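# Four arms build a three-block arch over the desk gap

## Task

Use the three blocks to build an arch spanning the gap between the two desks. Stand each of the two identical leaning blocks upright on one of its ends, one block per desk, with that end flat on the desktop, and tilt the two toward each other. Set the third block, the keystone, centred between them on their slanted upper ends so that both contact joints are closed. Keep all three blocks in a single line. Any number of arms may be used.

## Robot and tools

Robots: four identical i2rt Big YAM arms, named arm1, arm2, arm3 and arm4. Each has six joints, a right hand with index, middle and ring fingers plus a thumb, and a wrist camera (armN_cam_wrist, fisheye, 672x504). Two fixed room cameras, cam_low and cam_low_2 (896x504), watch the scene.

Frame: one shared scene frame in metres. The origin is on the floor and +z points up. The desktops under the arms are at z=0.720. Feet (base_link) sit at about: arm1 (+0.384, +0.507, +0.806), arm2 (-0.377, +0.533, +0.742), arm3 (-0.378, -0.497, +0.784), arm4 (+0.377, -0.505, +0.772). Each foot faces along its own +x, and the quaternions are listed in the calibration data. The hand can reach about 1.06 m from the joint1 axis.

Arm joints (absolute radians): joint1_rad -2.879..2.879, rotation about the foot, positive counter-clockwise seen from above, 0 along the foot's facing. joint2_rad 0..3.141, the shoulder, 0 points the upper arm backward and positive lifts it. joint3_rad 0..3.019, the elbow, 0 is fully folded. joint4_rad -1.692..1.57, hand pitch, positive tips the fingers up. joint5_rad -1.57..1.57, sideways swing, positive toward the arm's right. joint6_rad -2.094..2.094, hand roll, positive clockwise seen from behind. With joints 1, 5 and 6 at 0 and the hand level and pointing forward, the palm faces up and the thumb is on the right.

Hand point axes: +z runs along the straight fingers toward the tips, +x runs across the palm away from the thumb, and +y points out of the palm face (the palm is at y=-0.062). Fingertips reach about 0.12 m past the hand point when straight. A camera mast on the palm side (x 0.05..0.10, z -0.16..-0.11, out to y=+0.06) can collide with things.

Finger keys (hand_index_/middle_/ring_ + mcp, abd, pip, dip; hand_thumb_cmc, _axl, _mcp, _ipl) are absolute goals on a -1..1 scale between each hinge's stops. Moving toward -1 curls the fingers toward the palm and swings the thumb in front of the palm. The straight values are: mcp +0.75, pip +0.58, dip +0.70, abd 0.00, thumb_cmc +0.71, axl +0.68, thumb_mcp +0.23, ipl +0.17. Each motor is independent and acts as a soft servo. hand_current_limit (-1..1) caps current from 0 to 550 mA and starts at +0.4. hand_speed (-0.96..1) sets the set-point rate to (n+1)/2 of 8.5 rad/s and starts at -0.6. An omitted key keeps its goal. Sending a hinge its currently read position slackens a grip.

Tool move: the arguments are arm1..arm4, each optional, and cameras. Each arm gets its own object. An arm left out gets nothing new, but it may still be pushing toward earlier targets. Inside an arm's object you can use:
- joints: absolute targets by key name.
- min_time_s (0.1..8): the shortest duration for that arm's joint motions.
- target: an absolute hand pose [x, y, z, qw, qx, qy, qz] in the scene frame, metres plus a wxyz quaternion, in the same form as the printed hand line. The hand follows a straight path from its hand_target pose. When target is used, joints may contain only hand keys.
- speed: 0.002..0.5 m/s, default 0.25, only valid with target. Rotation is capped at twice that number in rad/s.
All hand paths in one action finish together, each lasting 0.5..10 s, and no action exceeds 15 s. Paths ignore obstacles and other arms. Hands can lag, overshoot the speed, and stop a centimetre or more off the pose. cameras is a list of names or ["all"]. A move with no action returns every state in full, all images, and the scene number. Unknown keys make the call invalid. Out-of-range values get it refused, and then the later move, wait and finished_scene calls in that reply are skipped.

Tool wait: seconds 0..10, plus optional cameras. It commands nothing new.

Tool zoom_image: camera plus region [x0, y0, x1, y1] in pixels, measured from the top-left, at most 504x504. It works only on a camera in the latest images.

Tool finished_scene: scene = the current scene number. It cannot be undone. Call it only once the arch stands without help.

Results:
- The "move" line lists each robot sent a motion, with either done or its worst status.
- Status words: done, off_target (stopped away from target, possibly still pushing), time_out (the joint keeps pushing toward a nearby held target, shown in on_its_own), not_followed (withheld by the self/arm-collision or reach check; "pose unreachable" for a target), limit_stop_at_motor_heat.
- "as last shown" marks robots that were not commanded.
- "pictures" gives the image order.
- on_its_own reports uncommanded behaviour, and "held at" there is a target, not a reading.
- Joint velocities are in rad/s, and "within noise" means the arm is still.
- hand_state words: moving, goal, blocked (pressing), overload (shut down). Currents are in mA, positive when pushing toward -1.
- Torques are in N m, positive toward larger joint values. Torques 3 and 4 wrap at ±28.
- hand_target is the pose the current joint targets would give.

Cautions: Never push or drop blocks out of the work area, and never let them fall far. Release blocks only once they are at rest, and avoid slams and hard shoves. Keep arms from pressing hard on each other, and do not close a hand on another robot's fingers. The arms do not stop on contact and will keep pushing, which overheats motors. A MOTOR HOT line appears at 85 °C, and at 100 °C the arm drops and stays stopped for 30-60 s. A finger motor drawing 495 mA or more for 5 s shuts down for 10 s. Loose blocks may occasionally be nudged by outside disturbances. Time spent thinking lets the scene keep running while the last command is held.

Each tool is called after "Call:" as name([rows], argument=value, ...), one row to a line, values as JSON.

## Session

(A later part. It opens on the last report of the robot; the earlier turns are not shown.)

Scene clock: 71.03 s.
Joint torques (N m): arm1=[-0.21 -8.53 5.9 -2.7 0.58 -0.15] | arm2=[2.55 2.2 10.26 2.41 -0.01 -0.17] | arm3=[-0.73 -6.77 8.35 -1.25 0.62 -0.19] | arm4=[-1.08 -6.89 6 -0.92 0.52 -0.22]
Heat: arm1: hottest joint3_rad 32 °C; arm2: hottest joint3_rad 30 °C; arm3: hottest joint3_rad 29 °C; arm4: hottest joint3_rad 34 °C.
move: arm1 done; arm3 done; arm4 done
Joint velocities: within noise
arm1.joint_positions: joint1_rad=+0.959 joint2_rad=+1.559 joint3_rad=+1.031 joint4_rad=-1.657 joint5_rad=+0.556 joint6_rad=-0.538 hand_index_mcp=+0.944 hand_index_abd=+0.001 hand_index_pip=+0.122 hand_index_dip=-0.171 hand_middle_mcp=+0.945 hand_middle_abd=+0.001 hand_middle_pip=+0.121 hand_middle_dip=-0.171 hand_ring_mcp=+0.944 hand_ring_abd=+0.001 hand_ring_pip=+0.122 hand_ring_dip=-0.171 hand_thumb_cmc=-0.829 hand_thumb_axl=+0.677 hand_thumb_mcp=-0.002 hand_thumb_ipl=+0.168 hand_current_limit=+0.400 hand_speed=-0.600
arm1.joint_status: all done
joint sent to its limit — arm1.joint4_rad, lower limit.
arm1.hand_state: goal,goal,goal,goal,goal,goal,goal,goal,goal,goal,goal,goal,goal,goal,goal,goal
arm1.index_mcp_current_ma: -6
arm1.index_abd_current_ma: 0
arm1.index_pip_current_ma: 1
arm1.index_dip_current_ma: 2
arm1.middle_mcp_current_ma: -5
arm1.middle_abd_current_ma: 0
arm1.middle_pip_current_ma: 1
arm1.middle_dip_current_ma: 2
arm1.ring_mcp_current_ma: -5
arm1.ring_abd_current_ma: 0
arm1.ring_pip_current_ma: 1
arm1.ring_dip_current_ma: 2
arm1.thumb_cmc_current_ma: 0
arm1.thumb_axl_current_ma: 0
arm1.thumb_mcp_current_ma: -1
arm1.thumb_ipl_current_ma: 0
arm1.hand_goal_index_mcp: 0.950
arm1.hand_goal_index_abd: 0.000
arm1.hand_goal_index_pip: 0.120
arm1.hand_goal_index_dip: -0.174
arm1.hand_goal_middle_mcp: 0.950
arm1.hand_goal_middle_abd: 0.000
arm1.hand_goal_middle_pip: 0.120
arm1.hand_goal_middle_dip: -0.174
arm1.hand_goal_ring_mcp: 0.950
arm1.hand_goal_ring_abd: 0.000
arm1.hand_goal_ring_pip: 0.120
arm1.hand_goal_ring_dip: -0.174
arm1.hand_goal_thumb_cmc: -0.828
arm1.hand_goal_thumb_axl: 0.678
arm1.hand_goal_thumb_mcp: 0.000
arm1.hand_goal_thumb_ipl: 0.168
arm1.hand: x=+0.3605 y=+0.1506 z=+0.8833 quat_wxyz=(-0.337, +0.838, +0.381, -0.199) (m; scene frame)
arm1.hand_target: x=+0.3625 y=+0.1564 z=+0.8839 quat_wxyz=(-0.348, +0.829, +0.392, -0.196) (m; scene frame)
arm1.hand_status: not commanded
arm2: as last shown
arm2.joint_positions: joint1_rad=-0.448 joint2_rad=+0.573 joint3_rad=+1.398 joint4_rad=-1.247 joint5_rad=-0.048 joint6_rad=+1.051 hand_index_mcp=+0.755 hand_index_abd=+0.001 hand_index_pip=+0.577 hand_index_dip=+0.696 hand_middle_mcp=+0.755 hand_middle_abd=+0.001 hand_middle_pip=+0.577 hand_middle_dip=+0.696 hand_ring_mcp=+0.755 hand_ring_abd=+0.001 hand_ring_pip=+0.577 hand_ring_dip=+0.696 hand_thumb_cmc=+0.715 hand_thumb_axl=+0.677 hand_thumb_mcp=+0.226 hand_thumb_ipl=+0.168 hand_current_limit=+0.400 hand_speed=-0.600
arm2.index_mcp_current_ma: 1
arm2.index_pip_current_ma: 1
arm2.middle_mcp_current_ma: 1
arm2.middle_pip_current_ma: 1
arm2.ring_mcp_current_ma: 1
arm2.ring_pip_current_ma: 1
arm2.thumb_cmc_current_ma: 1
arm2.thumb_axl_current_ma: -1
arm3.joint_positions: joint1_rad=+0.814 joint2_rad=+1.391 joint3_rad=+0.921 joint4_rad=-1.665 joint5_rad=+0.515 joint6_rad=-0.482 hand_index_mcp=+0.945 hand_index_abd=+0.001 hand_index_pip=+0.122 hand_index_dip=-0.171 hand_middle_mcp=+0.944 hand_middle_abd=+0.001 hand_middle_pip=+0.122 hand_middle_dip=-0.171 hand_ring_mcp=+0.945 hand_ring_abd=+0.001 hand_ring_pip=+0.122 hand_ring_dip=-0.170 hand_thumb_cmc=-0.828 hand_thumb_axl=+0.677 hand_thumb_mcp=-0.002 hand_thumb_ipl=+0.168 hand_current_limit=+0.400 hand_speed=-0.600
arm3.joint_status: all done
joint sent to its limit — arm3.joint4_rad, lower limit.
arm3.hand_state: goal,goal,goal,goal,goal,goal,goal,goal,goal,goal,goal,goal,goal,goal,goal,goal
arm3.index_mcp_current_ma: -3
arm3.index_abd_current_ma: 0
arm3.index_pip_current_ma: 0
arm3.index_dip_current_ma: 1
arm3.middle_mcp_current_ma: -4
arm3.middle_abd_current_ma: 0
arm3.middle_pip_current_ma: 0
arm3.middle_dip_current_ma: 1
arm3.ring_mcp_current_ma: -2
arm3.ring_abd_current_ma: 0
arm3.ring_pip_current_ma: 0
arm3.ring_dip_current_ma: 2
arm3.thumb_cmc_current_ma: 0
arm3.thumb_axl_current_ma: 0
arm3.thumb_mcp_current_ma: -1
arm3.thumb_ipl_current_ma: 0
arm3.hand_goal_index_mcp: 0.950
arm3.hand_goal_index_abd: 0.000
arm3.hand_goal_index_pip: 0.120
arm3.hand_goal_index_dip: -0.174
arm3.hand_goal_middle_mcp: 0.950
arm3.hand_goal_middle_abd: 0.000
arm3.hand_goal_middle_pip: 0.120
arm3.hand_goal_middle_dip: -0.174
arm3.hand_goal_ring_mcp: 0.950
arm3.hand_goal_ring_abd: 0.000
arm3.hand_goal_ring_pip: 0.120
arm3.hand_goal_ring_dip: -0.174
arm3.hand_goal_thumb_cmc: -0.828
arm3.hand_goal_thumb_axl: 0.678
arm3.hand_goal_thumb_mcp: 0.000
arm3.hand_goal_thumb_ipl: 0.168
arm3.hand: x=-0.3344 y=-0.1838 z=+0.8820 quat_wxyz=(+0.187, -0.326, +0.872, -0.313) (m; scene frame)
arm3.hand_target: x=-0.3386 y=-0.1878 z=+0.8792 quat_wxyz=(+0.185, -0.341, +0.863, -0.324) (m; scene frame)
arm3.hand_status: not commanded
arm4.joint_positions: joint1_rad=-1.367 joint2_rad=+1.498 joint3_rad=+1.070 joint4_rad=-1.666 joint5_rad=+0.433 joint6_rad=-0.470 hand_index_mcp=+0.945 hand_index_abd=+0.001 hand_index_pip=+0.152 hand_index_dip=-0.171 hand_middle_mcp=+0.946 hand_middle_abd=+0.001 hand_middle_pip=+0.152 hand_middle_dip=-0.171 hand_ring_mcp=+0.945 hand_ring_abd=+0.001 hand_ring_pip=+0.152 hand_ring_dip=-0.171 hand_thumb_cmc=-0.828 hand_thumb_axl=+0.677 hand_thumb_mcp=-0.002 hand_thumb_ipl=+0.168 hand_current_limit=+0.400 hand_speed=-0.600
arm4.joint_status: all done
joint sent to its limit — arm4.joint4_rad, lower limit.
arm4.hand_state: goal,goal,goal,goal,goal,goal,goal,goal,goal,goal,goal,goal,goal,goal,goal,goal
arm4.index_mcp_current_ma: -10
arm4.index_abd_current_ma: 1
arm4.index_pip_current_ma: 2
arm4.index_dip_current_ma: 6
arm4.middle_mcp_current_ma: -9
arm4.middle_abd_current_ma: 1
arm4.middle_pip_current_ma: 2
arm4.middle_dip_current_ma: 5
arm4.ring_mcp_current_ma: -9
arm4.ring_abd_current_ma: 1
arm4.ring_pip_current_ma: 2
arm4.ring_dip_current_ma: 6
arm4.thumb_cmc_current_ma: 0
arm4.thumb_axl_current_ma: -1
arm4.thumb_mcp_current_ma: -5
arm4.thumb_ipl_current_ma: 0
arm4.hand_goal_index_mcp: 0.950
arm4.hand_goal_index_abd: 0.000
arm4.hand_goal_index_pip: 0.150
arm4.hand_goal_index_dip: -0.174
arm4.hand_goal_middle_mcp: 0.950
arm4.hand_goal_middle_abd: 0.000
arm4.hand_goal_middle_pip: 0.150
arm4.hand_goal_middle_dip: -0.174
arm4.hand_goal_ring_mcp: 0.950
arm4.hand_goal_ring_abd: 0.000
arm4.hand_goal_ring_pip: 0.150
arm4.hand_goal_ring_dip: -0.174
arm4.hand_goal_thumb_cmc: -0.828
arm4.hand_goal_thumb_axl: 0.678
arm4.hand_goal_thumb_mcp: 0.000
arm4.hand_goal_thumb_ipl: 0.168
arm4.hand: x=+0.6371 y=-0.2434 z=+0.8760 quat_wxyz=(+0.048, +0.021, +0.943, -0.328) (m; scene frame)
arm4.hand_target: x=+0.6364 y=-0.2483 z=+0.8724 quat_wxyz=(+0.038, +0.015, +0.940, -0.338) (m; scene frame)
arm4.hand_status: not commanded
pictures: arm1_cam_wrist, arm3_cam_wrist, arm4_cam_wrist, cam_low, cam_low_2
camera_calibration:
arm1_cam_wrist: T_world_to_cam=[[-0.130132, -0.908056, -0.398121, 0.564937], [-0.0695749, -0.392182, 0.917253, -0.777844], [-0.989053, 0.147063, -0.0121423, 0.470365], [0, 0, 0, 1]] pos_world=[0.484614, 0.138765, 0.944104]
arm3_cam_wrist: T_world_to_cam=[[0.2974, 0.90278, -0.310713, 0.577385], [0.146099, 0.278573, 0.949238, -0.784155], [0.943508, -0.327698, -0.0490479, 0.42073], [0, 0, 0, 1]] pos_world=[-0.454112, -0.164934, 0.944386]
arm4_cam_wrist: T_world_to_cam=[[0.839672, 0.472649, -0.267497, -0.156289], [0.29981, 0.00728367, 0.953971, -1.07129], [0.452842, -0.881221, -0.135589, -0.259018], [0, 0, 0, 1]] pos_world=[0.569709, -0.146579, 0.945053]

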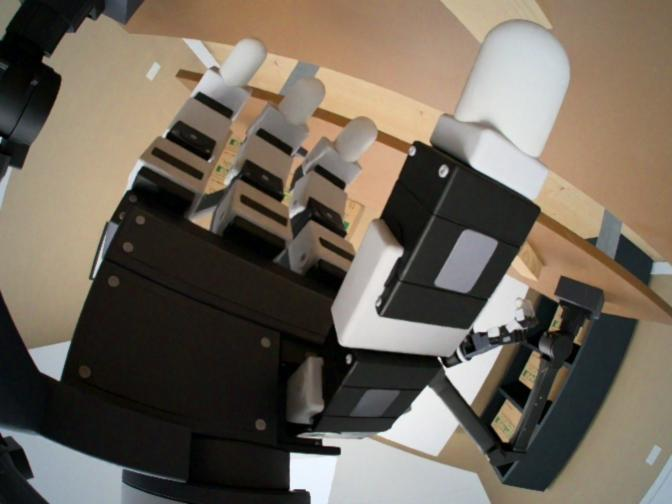

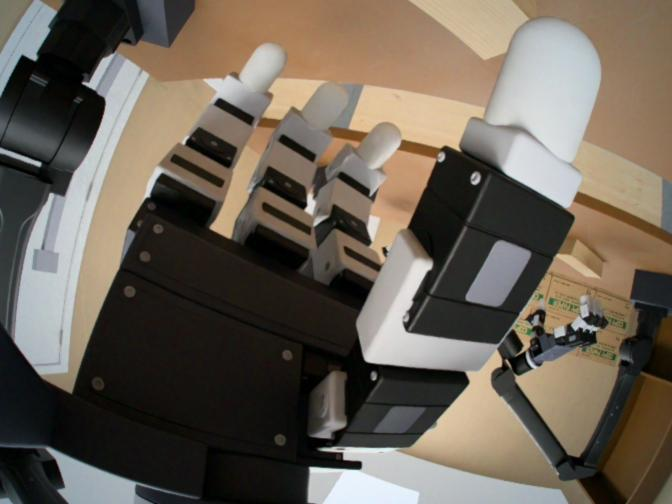

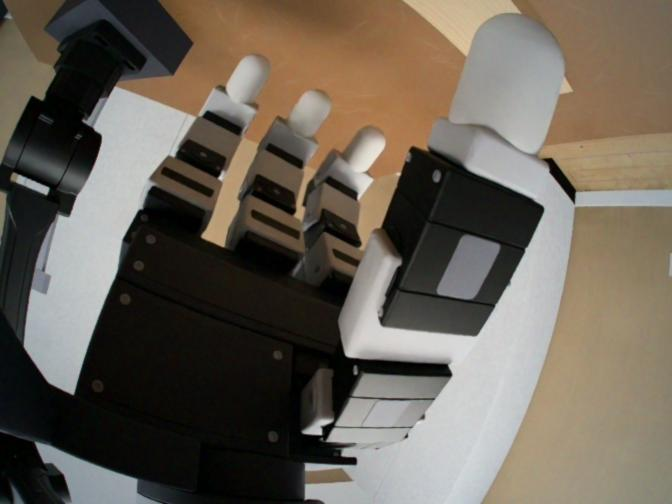

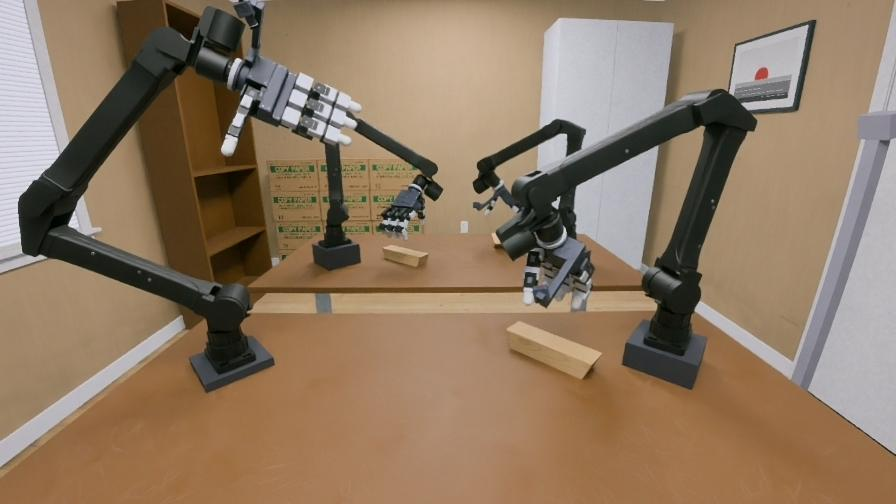

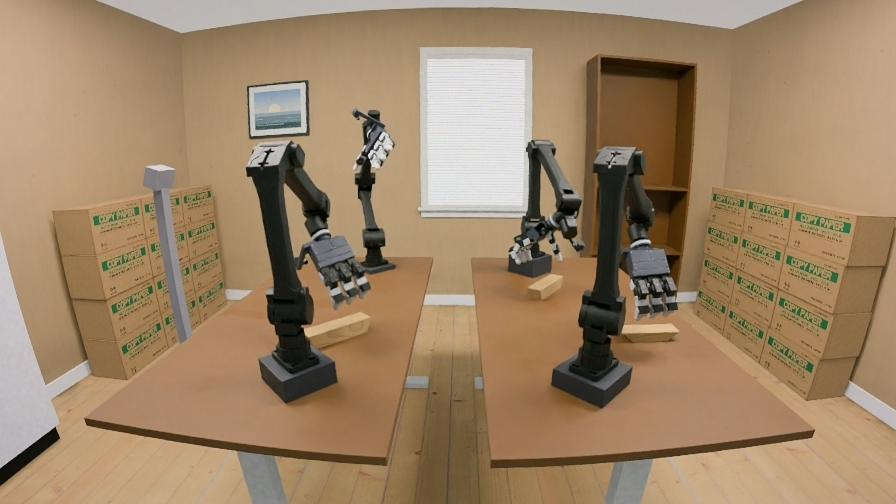

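Call:
move(arm3={"target": [-0.335, -0.225, 0.815, 0.160, -0.343, 0.839, -0.391], "speed": 0.12}, arm1={"target": [0.3725, 0.176, 0.835, 0.381, -0.816, -0.394, 0.184], "speed": 0.12}, arm4={"target": [0.672, -0.248, 0.82, -0.010, 0.024, 0.924, -0.383], "speed": 0.12}, cameras=["arm1_cam_wrist", "arm3_cam_wrist", "arm4_cam_wrist", "cam_low", "cam_low_2"])

Call:
zoom_image(camera="arm3_cam_wrist", region=[380, 0, 560, 120])

Call:
zoom_image(camera="arm1_cam_wrist", region=[420, 0, 600, 120])

Call:
zoom_image(camera="arm4_cam_wrist", region=[380, 0, 620, 160])

Call:
zoom_image(camera="cam_low", region=[490, 240, 620, 390])

Call:
zoom_image(camera="cam_low_2", region=[280, 240, 400, 360])

Call:
zoom_image(camera="cam_low", region=[360, 160, 540, 280])

Call:
zoom_image(camera="cam_low_2", region=[500, 220, 700, 360])

Scene clock: 100.30 s.
Joint torques (N m): arm1=[-0.26 -8.53 4.97 -1.66 0.33 0.12] | arm2=[2.55 2.2 10.26 2.43 -0.01 -0.17] | arm3=[-1.08 -7.06 6.71 -0.83 0.32 -0.09] | arm4=[-1.03 -8.23 7.6 -0.85 0.44 -0.24]
Heat: arm1: hottest joint3_rad 31 °C; arm2: hottest joint3_rad 31 °C; arm3: hottest joint3_rad 28 °C; arm4: hottest joint3_rad 33 °C.
move: arm1 done; arm3 done; arm4 off_target
Joint velocities: within noise
arm1.joint_positions: joint1_rad=+0.991 joint2_rad=+1.649 joint3_rad=+0.971 joint4_rad=-1.628 joint5_rad=+0.533 joint6_rad=-0.531 hand_index_mcp=+0.944 hand_index_abd=+0.001 hand_index_pip=+0.121 hand_index_dip=-0.171 hand_middle_mcp=+0.944 hand_middle_abd=+0.001 hand_middle_pip=+0.121 hand_middle_dip=-0.171 hand_ring_mcp=+0.944 hand_ring_abd=+0.001 hand_ring_pip=+0.122 hand_ring_dip=-0.171 hand_thumb_cmc=-0.828 hand_thumb_axl=+0.677 hand_thumb_mcp=-0.002 hand_thumb_ipl=+0.168 hand_current_limit=+0.400 hand_speed=-0.600
arm1.joint_status: not commanded
arm1.hand_state: goal,goal,goal,goal,goal,goal,goal,goal,goal,goal,goal,goal,goal,goal,goal,goal
arm1.index_mcp_current_ma: -6
arm1.index_abd_current_ma: 0
arm1.index_pip_current_ma: 1
arm1.index_dip_current_ma: 2
arm1.middle_mcp_current_ma: -5
arm1.middle_abd_current_ma: 0
arm1.middle_pip_current_ma: 0
arm1.middle_dip_current_ma: 2
arm1.ring_mcp_current_ma: -6
arm1.ring_abd_current_ma: 0
arm1.ring_pip_current_ma: 1
arm1.ring_dip_current_ma: 2
arm1.thumb_cmc_current_ma: 0
arm1.thumb_axl_current_ma: 0
arm1.thumb_mcp_current_ma: -1
arm1.thumb_ipl_current_ma: 0
arm1.hand_goal_index_mcp: 0.950
arm1.hand_goal_index_abd: 0.000
arm1.hand_goal_index_pip: 0.120
arm1.hand_goal_index_dip: -0.174
arm1.hand_goal_middle_mcp: 0.950
arm1.hand_goal_middle_abd: 0.000
arm1.hand_goal_middle_pip: 0.120
arm1.hand_goal_middle_dip: -0.174
arm1.hand_goal_ring_mcp: 0.950
arm1.hand_goal_ring_abd: 0.000
arm1.hand_goal_ring_pip: 0.120
arm1.hand_goal_ring_dip: -0.174
arm1.hand_goal_thumb_cmc: -0.828
arm1.hand_goal_thumb_axl: 0.678
arm1.hand_goal_thumb_mcp: 0.000
arm1.hand_goal_thumb_ipl: 0.168
arm1.hand: x=+0.3703 y=+0.1781 z=+0.8375 quat_wxyz=(-0.386, +0.813, +0.397, -0.180) (m; scene frame)
arm1.hand_target: x=+0.3724 y=+0.1760 z=+0.8350 quat_wxyz=(-0.381, +0.816, +0.394, -0.184) (m; scene frame)
arm1.hand_status: done (0.004 m and 0.9 deg from the pose sent, 0.056 m and 6.0 deg at the start)
arm2: as last shown
arm3.joint_positions: joint1_rad=+0.814 joint2_rad=+1.516 joint3_rad=+0.819 joint4_rad=-1.612 joint5_rad=+0.509 joint6_rad=-0.483 hand_index_mcp=+0.944 hand_index_abd=+0.001 hand_index_pip=+0.121 hand_index_dip=-0.171 hand_middle_mcp=+0.943 hand_middle_abd=+0.001 hand_middle_pip=+0.121 hand_middle_dip=-0.171 hand_ring_mcp=+0.945 hand_ring_abd=+0.001 hand_ring_pip=+0.121 hand_ring_dip=-0.171 hand_thumb_cmc=-0.828 hand_thumb_axl=+0.677 hand_thumb_mcp=-0.002 hand_thumb_ipl=+0.168 hand_current_limit=+0.400 hand_speed=-0.600
arm3.joint_status: not commanded
arm3.hand_state: goal,goal,goal,goal,goal,goal,goal,goal,goal,goal,goal,goal,goal,goal,goal,goal
arm3.index_mcp_current_ma: -3
arm3.index_abd_current_ma: 0
arm3.index_pip_current_ma: 0
arm3.index_dip_current_ma: 1
arm3.middle_mcp_current_ma: -4
arm3.middle_abd_current_ma: 0
arm3.middle_pip_current_ma: 0
arm3.middle_dip_current_ma: 1
arm3.ring_mcp_current_ma: -3
arm3.ring_abd_current_ma: 0
arm3.ring_pip_current_ma: 0
arm3.ring_dip_current_ma: 1
arm3.thumb_cmc_current_ma: 0
arm3.thumb_axl_current_ma: 0
arm3.thumb_mcp_current_ma: -1
arm3.thumb_ipl_current_ma: 0
arm3.hand_goal_index_mcp: 0.950
arm3.hand_goal_index_abd: 0.000
arm3.hand_goal_index_pip: 0.120
arm3.hand_goal_index_dip: -0.174
arm3.hand_goal_middle_mcp: 0.950
arm3.hand_goal_middle_abd: 0.000
arm3.hand_goal_middle_pip: 0.120
arm3.hand_goal_middle_dip: -0.174
arm3.hand_goal_ring_mcp: 0.950
arm3.hand_goal_ring_abd: 0.000
arm3.hand_goal_ring_pip: 0.120
arm3.hand_goal_ring_dip: -0.174
arm3.hand_goal_thumb_cmc: -0.828
arm3.hand_goal_thumb_axl: 0.678
arm3.hand_goal_thumb_mcp: 0.000
arm3.hand_goal_thumb_ipl: 0.168
arm3.hand: x=-0.3318 y=-0.2253 z=+0.8192 quat_wxyz=(+0.161, -0.338, +0.841, -0.390) (m; scene frame)
arm3.hand_target: x=-0.3350 y=-0.2251 z=+0.8151 quat_wxyz=(+0.160, -0.343, +0.839, -0.391) (m; scene frame)
arm3.hand_status: done (0.005 m and 0.7 deg from the pose sent, 0.079 m and 10.4 deg at the start)
arm4.joint_positions: joint1_rad=-1.440 joint2_rad=+1.705 joint3_rad=+1.116 joint4_rad=-1.666 joint5_rad=+0.441 joint6_rad=-0.496 hand_index_mcp=+0.944 hand_index_abd=+0.001 hand_index_pip=+0.151 hand_index_dip=-0.171 hand_middle_mcp=+0.945 hand_middle_abd=+0.001 hand_middle_pip=+0.151 hand_middle_dip=-0.171 hand_ring_mcp=+0.944 hand_ring_abd=+0.001 hand_ring_pip=+0.151 hand_ring_dip=-0.171 hand_thumb_cmc=-0.828 hand_thumb_axl=+0.677 hand_thumb_mcp=-0.002 hand_thumb_ipl=+0.168 hand_current_limit=+0.400 hand_speed=-0.600
arm4.joint_status: not commanded
arm4.hand_state: goal,goal,goal,goal,goal,goal,goal,goal,goal,goal,goal,goal,goal,goal,goal,goal
arm4.index_mcp_current_ma: -12
arm4.index_abd_current_ma: 1
arm4.index_pip_current_ma: 2
arm4.index_dip_current_ma: 6
arm4.middle_mcp_current_ma: -11
arm4.middle_abd_current_ma: 1
arm4.middle_pip_current_ma: 2
arm4.middle_dip_current_ma: 5
arm4.ring_mcp_current_ma: -11
arm4.ring_abd_current_ma: 1
arm4.ring_pip_current_ma: 2
arm4.ring_dip_current_ma: 5
arm4.thumb_cmc_current_ma: 0
arm4.thumb_axl_current_ma: -1
arm4.thumb_mcp_current_ma: -5
arm4.thumb_ipl_current_ma: 0
arm4.hand_goal_index_mcp: 0.950
arm4.hand_goal_index_abd: 0.000
arm4.hand_goal_index_pip: 0.150
arm4.hand_goal_index_dip: -0.174
arm4.hand_goal_middle_mcp: 0.950
arm4.hand_goal_middle_abd: 0.000
arm4.hand_goal_middle_pip: 0.150
arm4.hand_goal_middle_dip: -0.174
arm4.hand_goal_ring_mcp: 0.950
arm4.hand_goal_ring_abd: 0.000
arm4.hand_goal_ring_pip: 0.150
arm4.hand_goal_ring_dip: -0.174
arm4.hand_goal_thumb_cmc: -0.828
arm4.hand_goal_thumb_axl: 0.678
arm4.hand_goal_thumb_mcp: 0.000
arm4.hand_goal_thumb_ipl: 0.168
arm4.hand: x=+0.6604 y=-0.2571 z=+0.8167 quat_wxyz=(-0.012, +0.024, +0.921, -0.390) (m; scene frame)
arm4.hand_target: x=+0.6718 y=-0.2483 z=+0.8201 quat_wxyz=(-0.010, +0.024, +0.923, -0.383) (m; scene frame)
arm4.hand_status: off_target (0.015 m and 0.9 deg from the pose sent, 0.066 m and 9.5 deg at the start)
pictures: arm1_cam_wrist, arm3_cam_wrist, arm4_cam_wrist, cam_low, cam_low_2
camera_calibration:
arm1_cam_wrist: T_world_to_cam=[[-0.120052, -0.856199, -0.502504, 0.647371], [-0.0599717, -0.498986, 0.864533, -0.664705], [-0.990955, 0.133925, 0.00855639, 0.461141], [0, 0, 0, 1]] pos_world=[0.494824, 0.160843, 0.89602]
arm3_cam_wrist: T_world_to_cam=[[0.304106, 0.834205, -0.460024, 0.703562], [0.138799, 0.438942, 0.88773, -0.629174], [0.942472, -0.333815, 0.0176982, 0.345243], [0, 0, 0, 1]] pos_world=[-0.452011, -0.195497, 0.876082]
arm4_cam_wrist: T_world_to_cam=[[0.823751, 0.385403, -0.415811, -0.0760571], [0.406244, 0.11035, 0.907077, -1.02721], [0.395475, -0.916126, -0.0656668, -0.317837], [0, 0, 0, 1]] pos_world=[0.605646, -0.148513, 0.879261]

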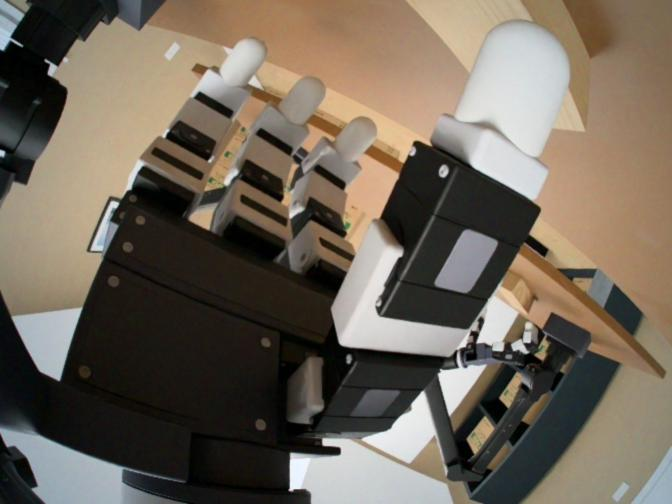

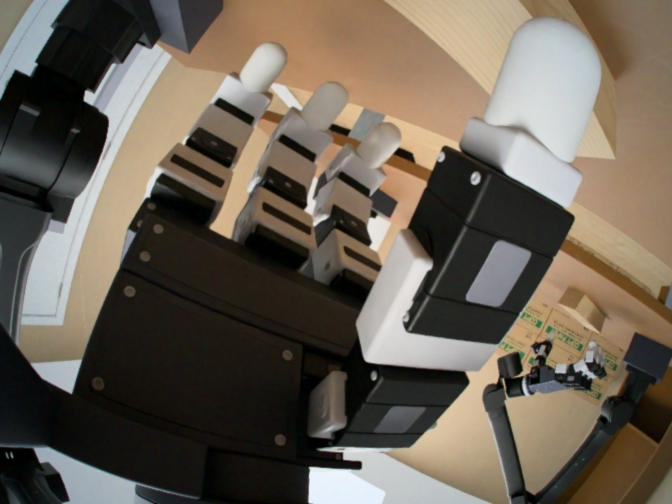

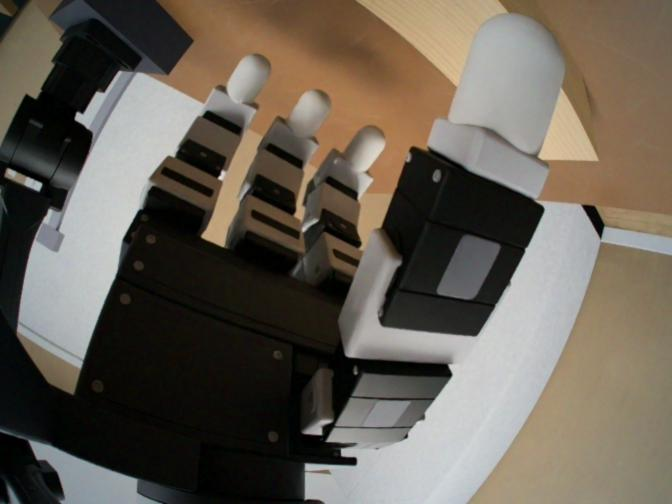

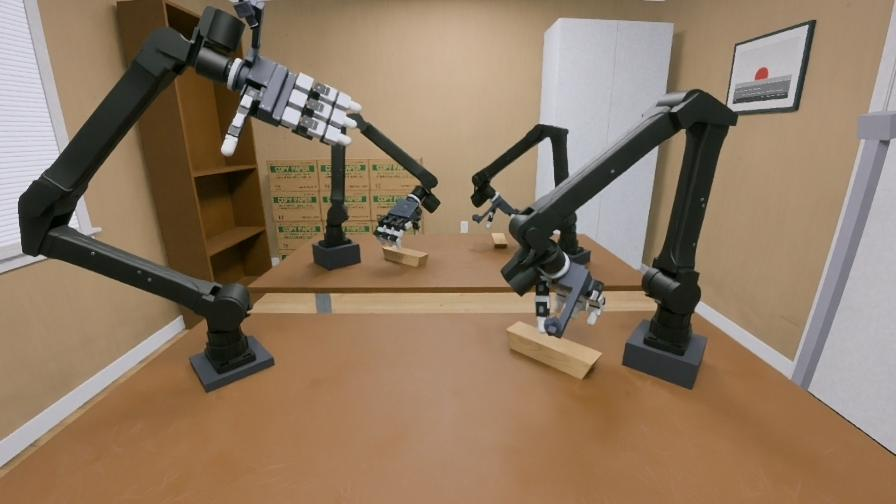

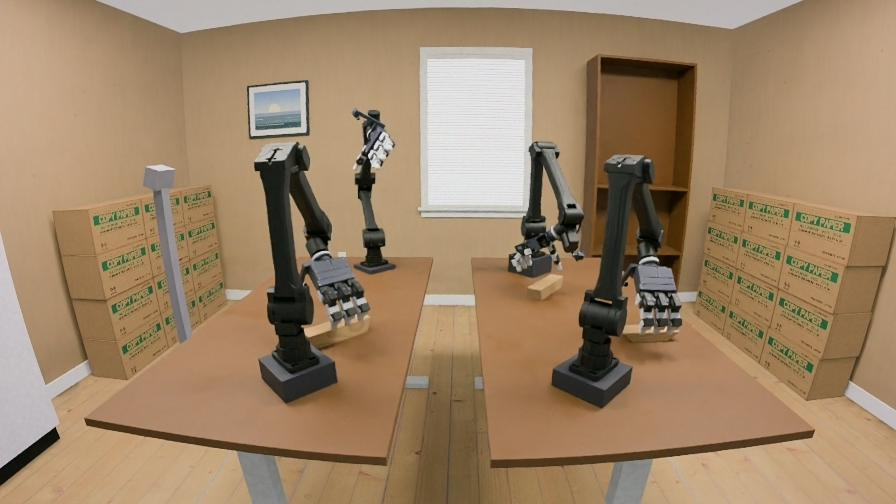

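Scaled by 2.800 from the camera's 672x504 image, which has a finer 960x720 frame.

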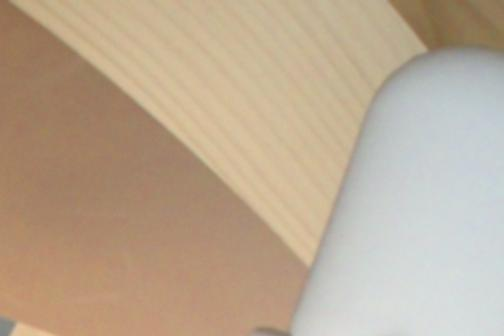

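Scaled by 2.800 from the camera's 672x504 image, which has a finer 960x720 frame.

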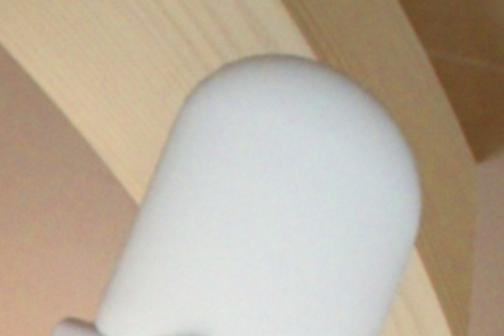

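Scaled by 2.100 from the camera's 672x504 image, which has a finer 960x720 frame.

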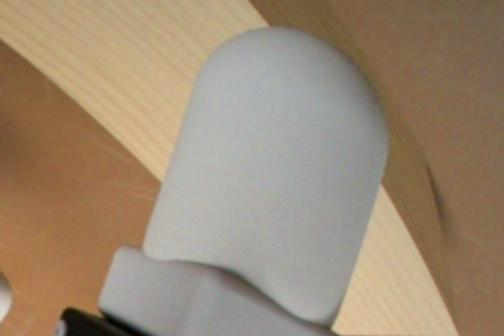

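Scaled by 3.360 from the camera's 896x504 image, which has a finer 1280x720 frame.

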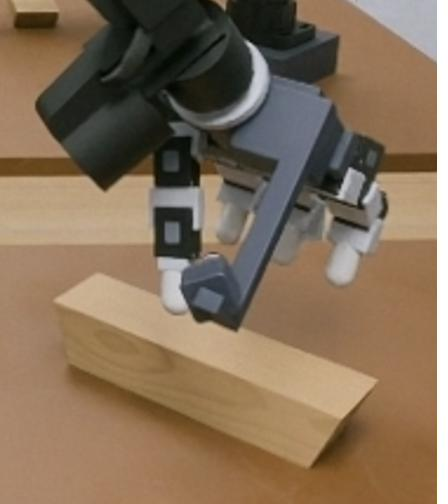

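Scaled by 4.200 from the camera's 896x504 image, which has a finer 1280x720 frame.

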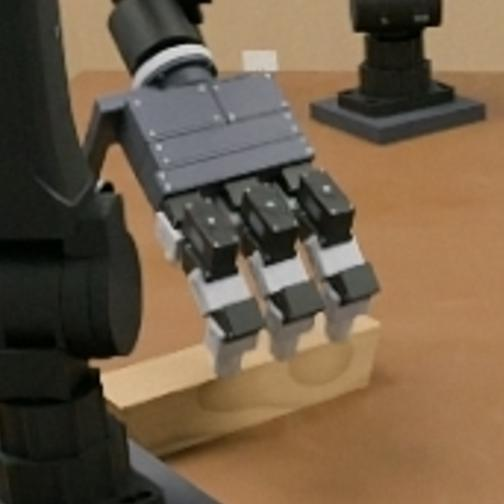

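Scaled by 2.800 from the camera's 896x504 image, which has a finer 1280x720 frame.

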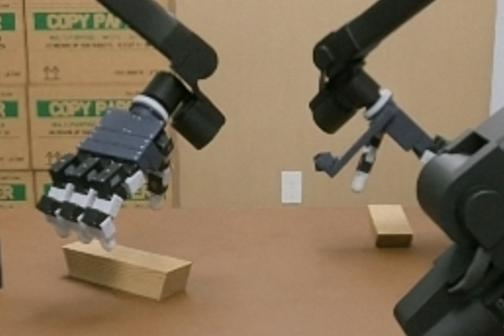

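Scaled by 2.520 from the camera's 896x504 image, which has a finer 1280x720 frame.

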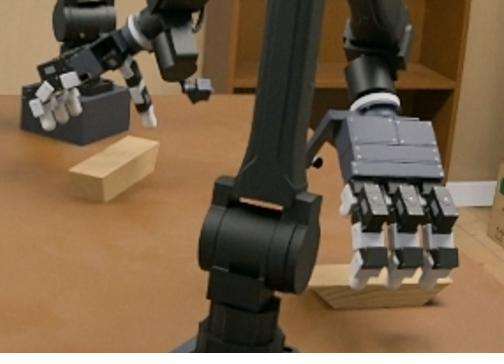

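Call:
move(arm3={"target": [-0.3406, -0.2193, 0.776, 0.160, -0.343, 0.839, -0.391], "speed": 0.08}, arm1={"target": [0.378, 0.173, 0.787, 0.381, -0.816, -0.394, 0.184], "speed": 0.08}, arm4={"target": [0.677, -0.240, 0.778, -0.010, 0.024, 0.924, -0.383], "speed": 0.08}, cameras=["arm1_cam_wrist", "arm3_cam_wrist", "arm4_cam_wrist", "cam_low", "cam_low_2"])

Call:
zoom_image(camera="cam_low", region=[490, 240, 620, 390])

Call:
zoom_image(camera="cam_low_2", region=[280, 240, 400, 360])

Call:
zoom_image(camera="cam_low", region=[370, 200, 520, 280])

Call:
zoom_image(camera="cam_low_2", region=[510, 240, 700, 350])

Scene clock: 182.90 s.
Joint torques (N m): arm1=[-0.21 -9.35 4.18 -1.63 0.33 0.11] | arm2=[2.55 2.2 10.26 2.41 -0.01 -0.17] | arm3=[-0.56 -7.71 5.75 -0.9 0.31 0.06] | arm4=[-0.79 -8.82 6.5 -0.49 0.32 -0.19]
Heat: arm1: hottest joint2_rad 30 °C; arm2: hottest joint3_rad 32 °C; arm3: hottest joint3_rad 27 °C; arm4: hottest joint3_rad 36 °C.
move: arm1 done; arm3 done; arm4 off_target
Joint velocities: within noise
arm1.joint_positions: joint1_rad=+1.004 joint2_rad=+1.752 joint3_rad=+0.946 joint4_rad=-1.505 joint5_rad=+0.524 joint6_rad=-0.520 hand_index_mcp=+0.944 hand_index_abd=+0.001 hand_index_pip=+0.121 hand_index_dip=-0.171 hand_middle_mcp=+0.944 hand_middle_abd=+0.001 hand_middle_pip=+0.121 hand_middle_dip=-0.171 hand_ring_mcp=+0.944 hand_ring_abd=+0.001 hand_ring_pip=+0.122 hand_ring_dip=-0.171 hand_thumb_cmc=-0.828 hand_thumb_axl=+0.677 hand_thumb_mcp=-0.002 hand_thumb_ipl=+0.168 hand_current_limit=+0.400 hand_speed=-0.600
arm1.joint_status: not commanded
arm1.hand_state: goal,goal,goal,goal,goal,goal,goal,goal,goal,goal,goal,goal,goal,goal,goal,goal
arm1.index_mcp_current_ma: -6
arm1.index_abd_current_ma: 0
arm1.index_pip_current_ma: 1
arm1.index_dip_current_ma: 2
arm1.middle_mcp_current_ma: -5
arm1.middle_abd_current_ma: 0
arm1.middle_pip_current_ma: 0
arm1.middle_dip_current_ma: 2
arm1.ring_mcp_current_ma: -6
arm1.ring_abd_current_ma: 0
arm1.ring_pip_current_ma: 1
arm1.ring_dip_current_ma: 2
arm1.thumb_cmc_current_ma: 0
arm1.thumb_axl_current_ma: 0
arm1.thumb_mcp_current_ma: -1
arm1.thumb_ipl_current_ma: 0
arm1.hand_goal_index_mcp: 0.950
arm1.hand_goal_index_abd: 0.000
arm1.hand_goal_index_pip: 0.120
arm1.hand_goal_index_dip: -0.174
arm1.hand_goal_middle_mcp: 0.950
arm1.hand_goal_middle_abd: 0.000
arm1.hand_goal_middle_pip: 0.120
arm1.hand_goal_middle_dip: -0.174
arm1.hand_goal_ring_mcp: 0.950
arm1.hand_goal_ring_abd: 0.000
arm1.hand_goal_ring_pip: 0.120
arm1.hand_goal_ring_dip: -0.174
arm1.hand_goal_thumb_cmc: -0.828
arm1.hand_goal_thumb_axl: 0.678
arm1.hand_goal_thumb_mcp: 0.000
arm1.hand_goal_thumb_ipl: 0.168
arm1.hand: x=+0.3759 y=+0.1745 z=+0.7896 quat_wxyz=(-0.385, +0.813, +0.397, -0.180) (m; scene frame)
arm1.hand_target: x=+0.3780 y=+0.1730 z=+0.7870 quat_wxyz=(-0.381, +0.816, +0.394, -0.184) (m; scene frame)
arm1.hand_status: done (0.004 m and 0.8 deg from the pose sent, 0.051 m and 0.9 deg at the start)
arm2: as last shown
arm3.joint_positions: joint1_rad=+0.824 joint2_rad=+1.615 joint3_rad=+0.803 joint4_rad=-1.501 joint5_rad=+0.499 joint6_rad=-0.483 hand_index_mcp=+0.944 hand_index_abd=+0.001 hand_index_pip=+0.121 hand_index_dip=-0.171 hand_middle_mcp=+0.943 hand_middle_abd=+0.001 hand_middle_pip=+0.121 hand_middle_dip=-0.171 hand_ring_mcp=+0.945 hand_ring_abd=+0.001 hand_ring_pip=+0.121 hand_ring_dip=-0.171 hand_thumb_cmc=-0.828 hand_thumb_axl=+0.677 hand_thumb_mcp=-0.002 hand_thumb_ipl=+0.168 hand_current_limit=+0.400 hand_speed=-0.600
arm3.joint_status: not commanded
arm3.hand_state: goal,goal,goal,goal,goal,goal,goal,goal,goal,goal,goal,goal,goal,goal,goal,goal
arm3.index_mcp_current_ma: -3
arm3.index_abd_current_ma: 0
arm3.index_pip_current_ma: 0
arm3.index_dip_current_ma: 1
arm3.middle_mcp_current_ma: -5
arm3.middle_abd_current_ma: 0
arm3.middle_pip_current_ma: 0
arm3.middle_dip_current_ma: 1
arm3.ring_mcp_current_ma: -3
arm3.ring_abd_current_ma: 0
arm3.ring_pip_current_ma: 0
arm3.ring_dip_current_ma: 1
arm3.thumb_cmc_current_ma: 0
arm3.thumb_axl_current_ma: 0
arm3.thumb_mcp_current_ma: -1
arm3.thumb_ipl_current_ma: 0
arm3.hand_goal_index_mcp: 0.950
arm3.hand_goal_index_abd: 0.000
arm3.hand_goal_index_pip: 0.120
arm3.hand_goal_index_dip: -0.174
arm3.hand_goal_middle_mcp: 0.950
arm3.hand_goal_middle_abd: 0.000
arm3.hand_goal_middle_pip: 0.120
arm3.hand_goal_middle_dip: -0.174
arm3.hand_goal_ring_mcp: 0.950
arm3.hand_goal_ring_abd: 0.000
arm3.hand_goal_ring_pip: 0.120
arm3.hand_goal_ring_dip: -0.174
arm3.hand_goal_thumb_cmc: -0.828
arm3.hand_goal_thumb_axl: 0.678
arm3.hand_goal_thumb_mcp: 0.000
arm3.hand_goal_thumb_ipl: 0.168
arm3.hand: x=-0.3365 y=-0.2191 z=+0.7806 quat_wxyz=(+0.158, -0.340, +0.841, -0.390) (m; scene frame)
arm3.hand_target: x=-0.3405 y=-0.2195 z=+0.7761 quat_wxyz=(+0.160, -0.343, +0.839, -0.391) (m; scene frame)
arm3.hand_status: done (0.006 m and 0.5 deg from the pose sent, 0.044 m and 0.7 deg at the start)
arm4.joint_positions: joint1_rad=-1.440 joint2_rad=+1.790 joint3_rad=+1.116 joint4_rad=-1.582 joint5_rad=+0.441 joint6_rad=-0.496 hand_index_mcp=+0.944 hand_index_abd=+0.001 hand_index_pip=+0.151 hand_index_dip=-0.171 hand_middle_mcp=+0.945 hand_middle_abd=+0.001 hand_middle_pip=+0.151 hand_middle_dip=-0.171 hand_ring_mcp=+0.944 hand_ring_abd=+0.001 hand_ring_pip=+0.151 hand_ring_dip=-0.171 hand_thumb_cmc=-0.828 hand_thumb_axl=+0.677 hand_thumb_mcp=-0.002 hand_thumb_ipl=+0.168 hand_current_limit=+0.400 hand_speed=-0.600
arm4.joint_status: not commanded
arm4.hand_state: goal,goal,goal,goal,goal,goal,goal,goal,goal,goal,goal,goal,goal,goal,goal,goal
arm4.index_mcp_current_ma: -12
arm4.index_abd_current_ma: 1
arm4.index_pip_current_ma: 2
arm4.index_dip_current_ma: 6
arm4.middle_mcp_current_ma: -11
arm4.middle_abd_current_ma: 1
arm4.middle_pip_current_ma: 2
arm4.middle_dip_current_ma: 5
arm4.ring_mcp_current_ma: -11
arm4.ring_abd_current_ma: 1
arm4.ring_pip_current_ma: 2
arm4.ring_dip_current_ma: 5
arm4.thumb_cmc_current_ma: 0
arm4.thumb_axl_current_ma: -1
arm4.thumb_mcp_current_ma: -5
arm4.thumb_ipl_current_ma: 0
arm4.hand_goal_index_mcp: 0.950
arm4.hand_goal_index_abd: 0.000
arm4.hand_goal_index_pip: 0.150
arm4.hand_goal_index_dip: -0.174
arm4.hand_goal_middle_mcp: 0.950
arm4.hand_goal_middle_abd: 0.000
arm4.hand_goal_middle_pip: 0.150
arm4.hand_goal_middle_dip: -0.174
arm4.hand_goal_ring_mcp: 0.950
arm4.hand_goal_ring_abd: 0.000
arm4.hand_goal_ring_pip: 0.150
arm4.hand_goal_ring_dip: -0.174
arm4.hand_goal_thumb_cmc: -0.828
arm4.hand_goal_thumb_axl: 0.678
arm4.hand_goal_thumb_mcp: 0.000
arm4.hand_goal_thumb_ipl: 0.168
arm4.hand: x=+0.6680 y=-0.2488 z=+0.7791 quat_wxyz=(-0.012, +0.024, +0.920, -0.390) (m; scene frame)
arm4.hand_target: x=+0.6768 y=-0.2402 z=+0.7782 quat_wxyz=(-0.010, +0.024, +0.923, -0.383) (m; scene frame)
arm4.hand_status: off_target (0.013 m and 1.0 deg from the pose sent, 0.046 m and 0.9 deg at the start)
pictures: arm1_cam_wrist, arm3_cam_wrist, arm4_cam_wrist, cam_low, cam_low_2
camera_calibration:
arm1_cam_wrist: T_world_to_cam=[[-0.120071, -0.856584, -0.501843, 0.620452], [-0.0603222, -0.498272, 0.86492, -0.625106], [-0.990931, 0.134124, 0.0081571, 0.467877], [0, 0, 0, 1]] pos_world=[0.500424, 0.157243, 0.84822]
arm3_cam_wrist: T_world_to_cam=[[0.29899, 0.832718, -0.466032, 0.684734], [0.144643, 0.443181, 0.884686, -0.591725], [0.94323, -0.33192, 0.0120602, 0.357465], [0, 0, 0, 1]] pos_world=[-0.456312, -0.189299, 0.838287]
arm4_cam_wrist: T_world_to_cam=[[0.823492, 0.385026, -0.416672, -0.100361], [0.406848, 0.111079, 0.906717, -0.99698], [0.395393, -0.916197, -0.0651747, -0.316089], [0, 0, 0, 1]] pos_world=[0.613245, -0.140214, 0.841561]

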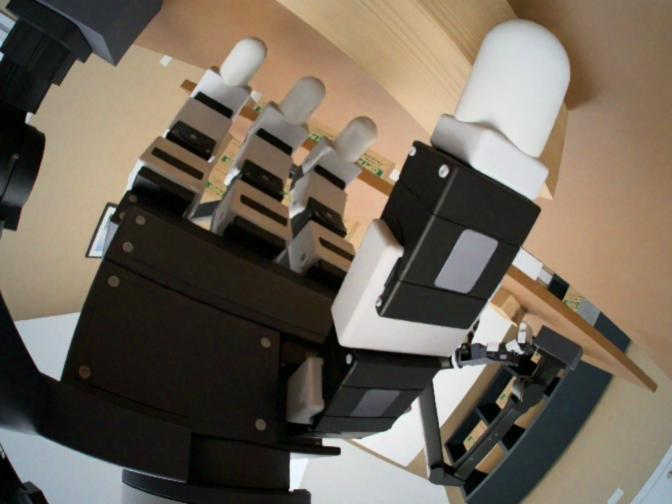

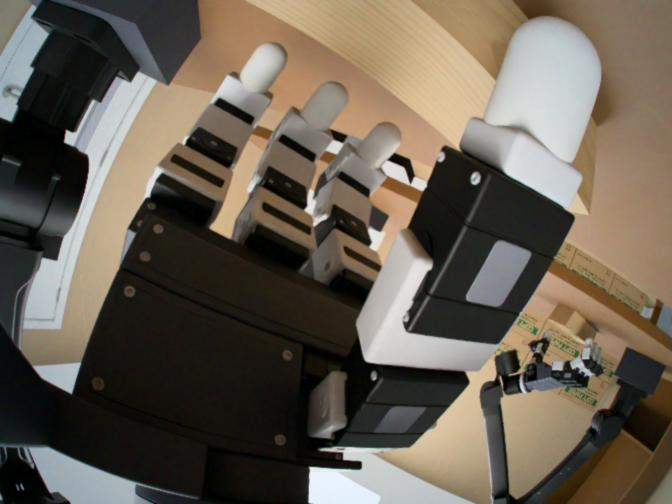

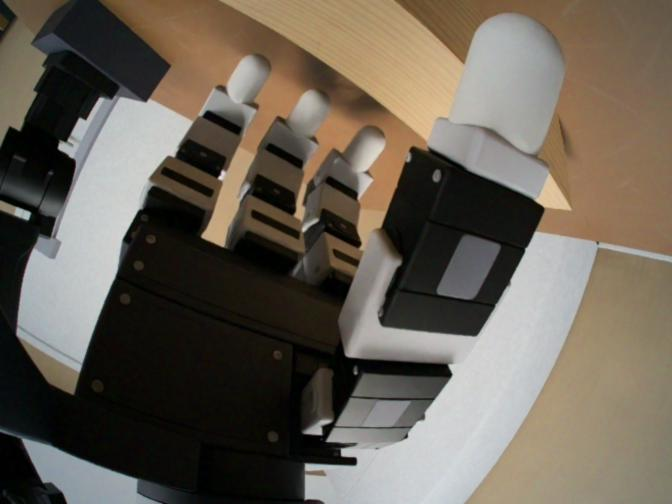

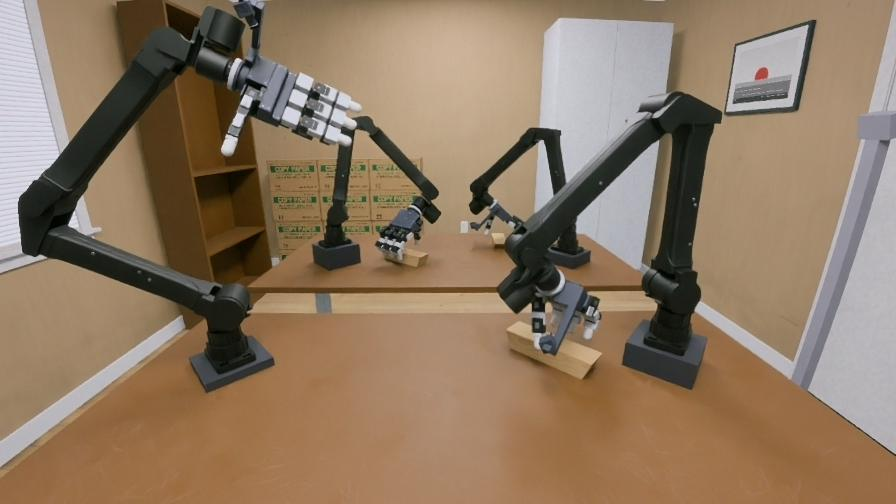

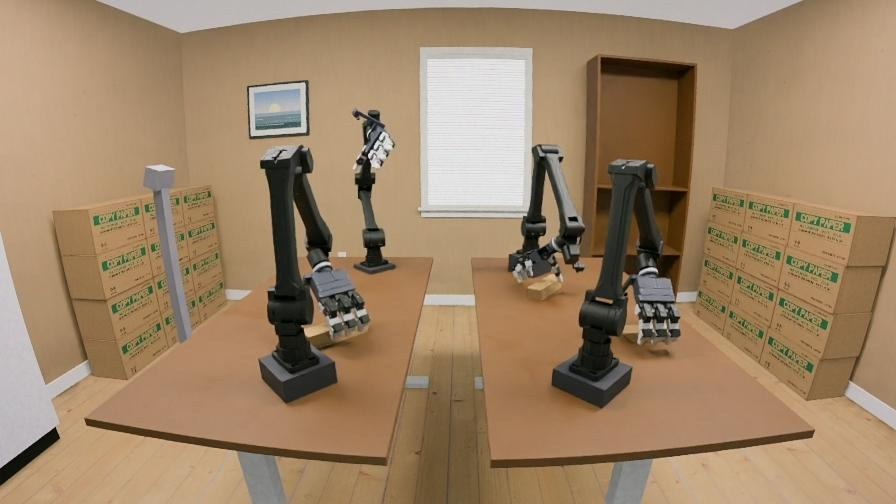

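Scaled by 3.360 from the camera's 896x504 image, which has a finer 1280x720 frame.

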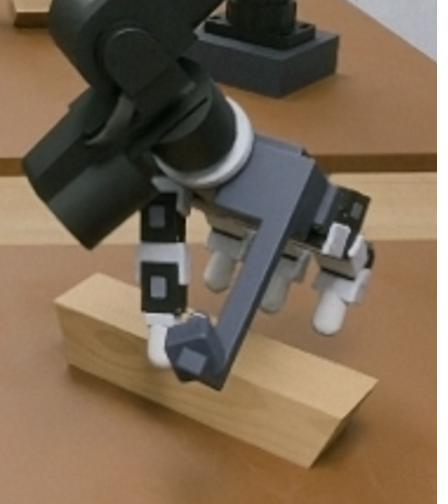

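Scaled by 4.200 from the camera's 896x504 image, which has a finer 1280x720 frame.

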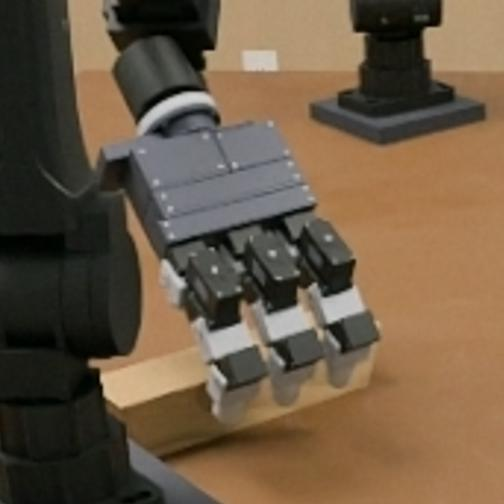

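Scaled by 3.360 from the camera's 896x504 image, which has a finer 1280x720 frame.

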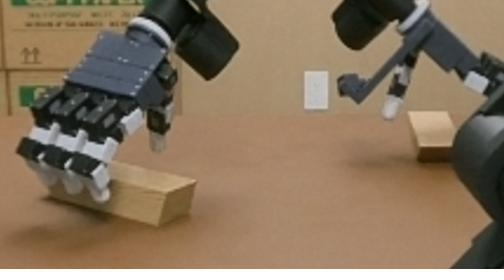

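Scaled by 2.653 from the camera's 896x504 image, which has a finer 1280x720 frame.

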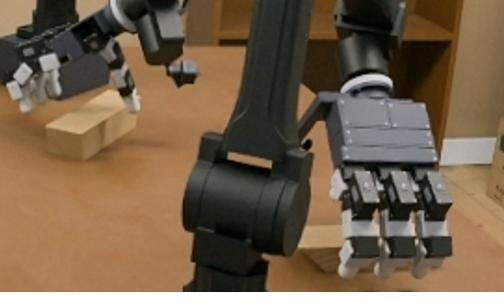

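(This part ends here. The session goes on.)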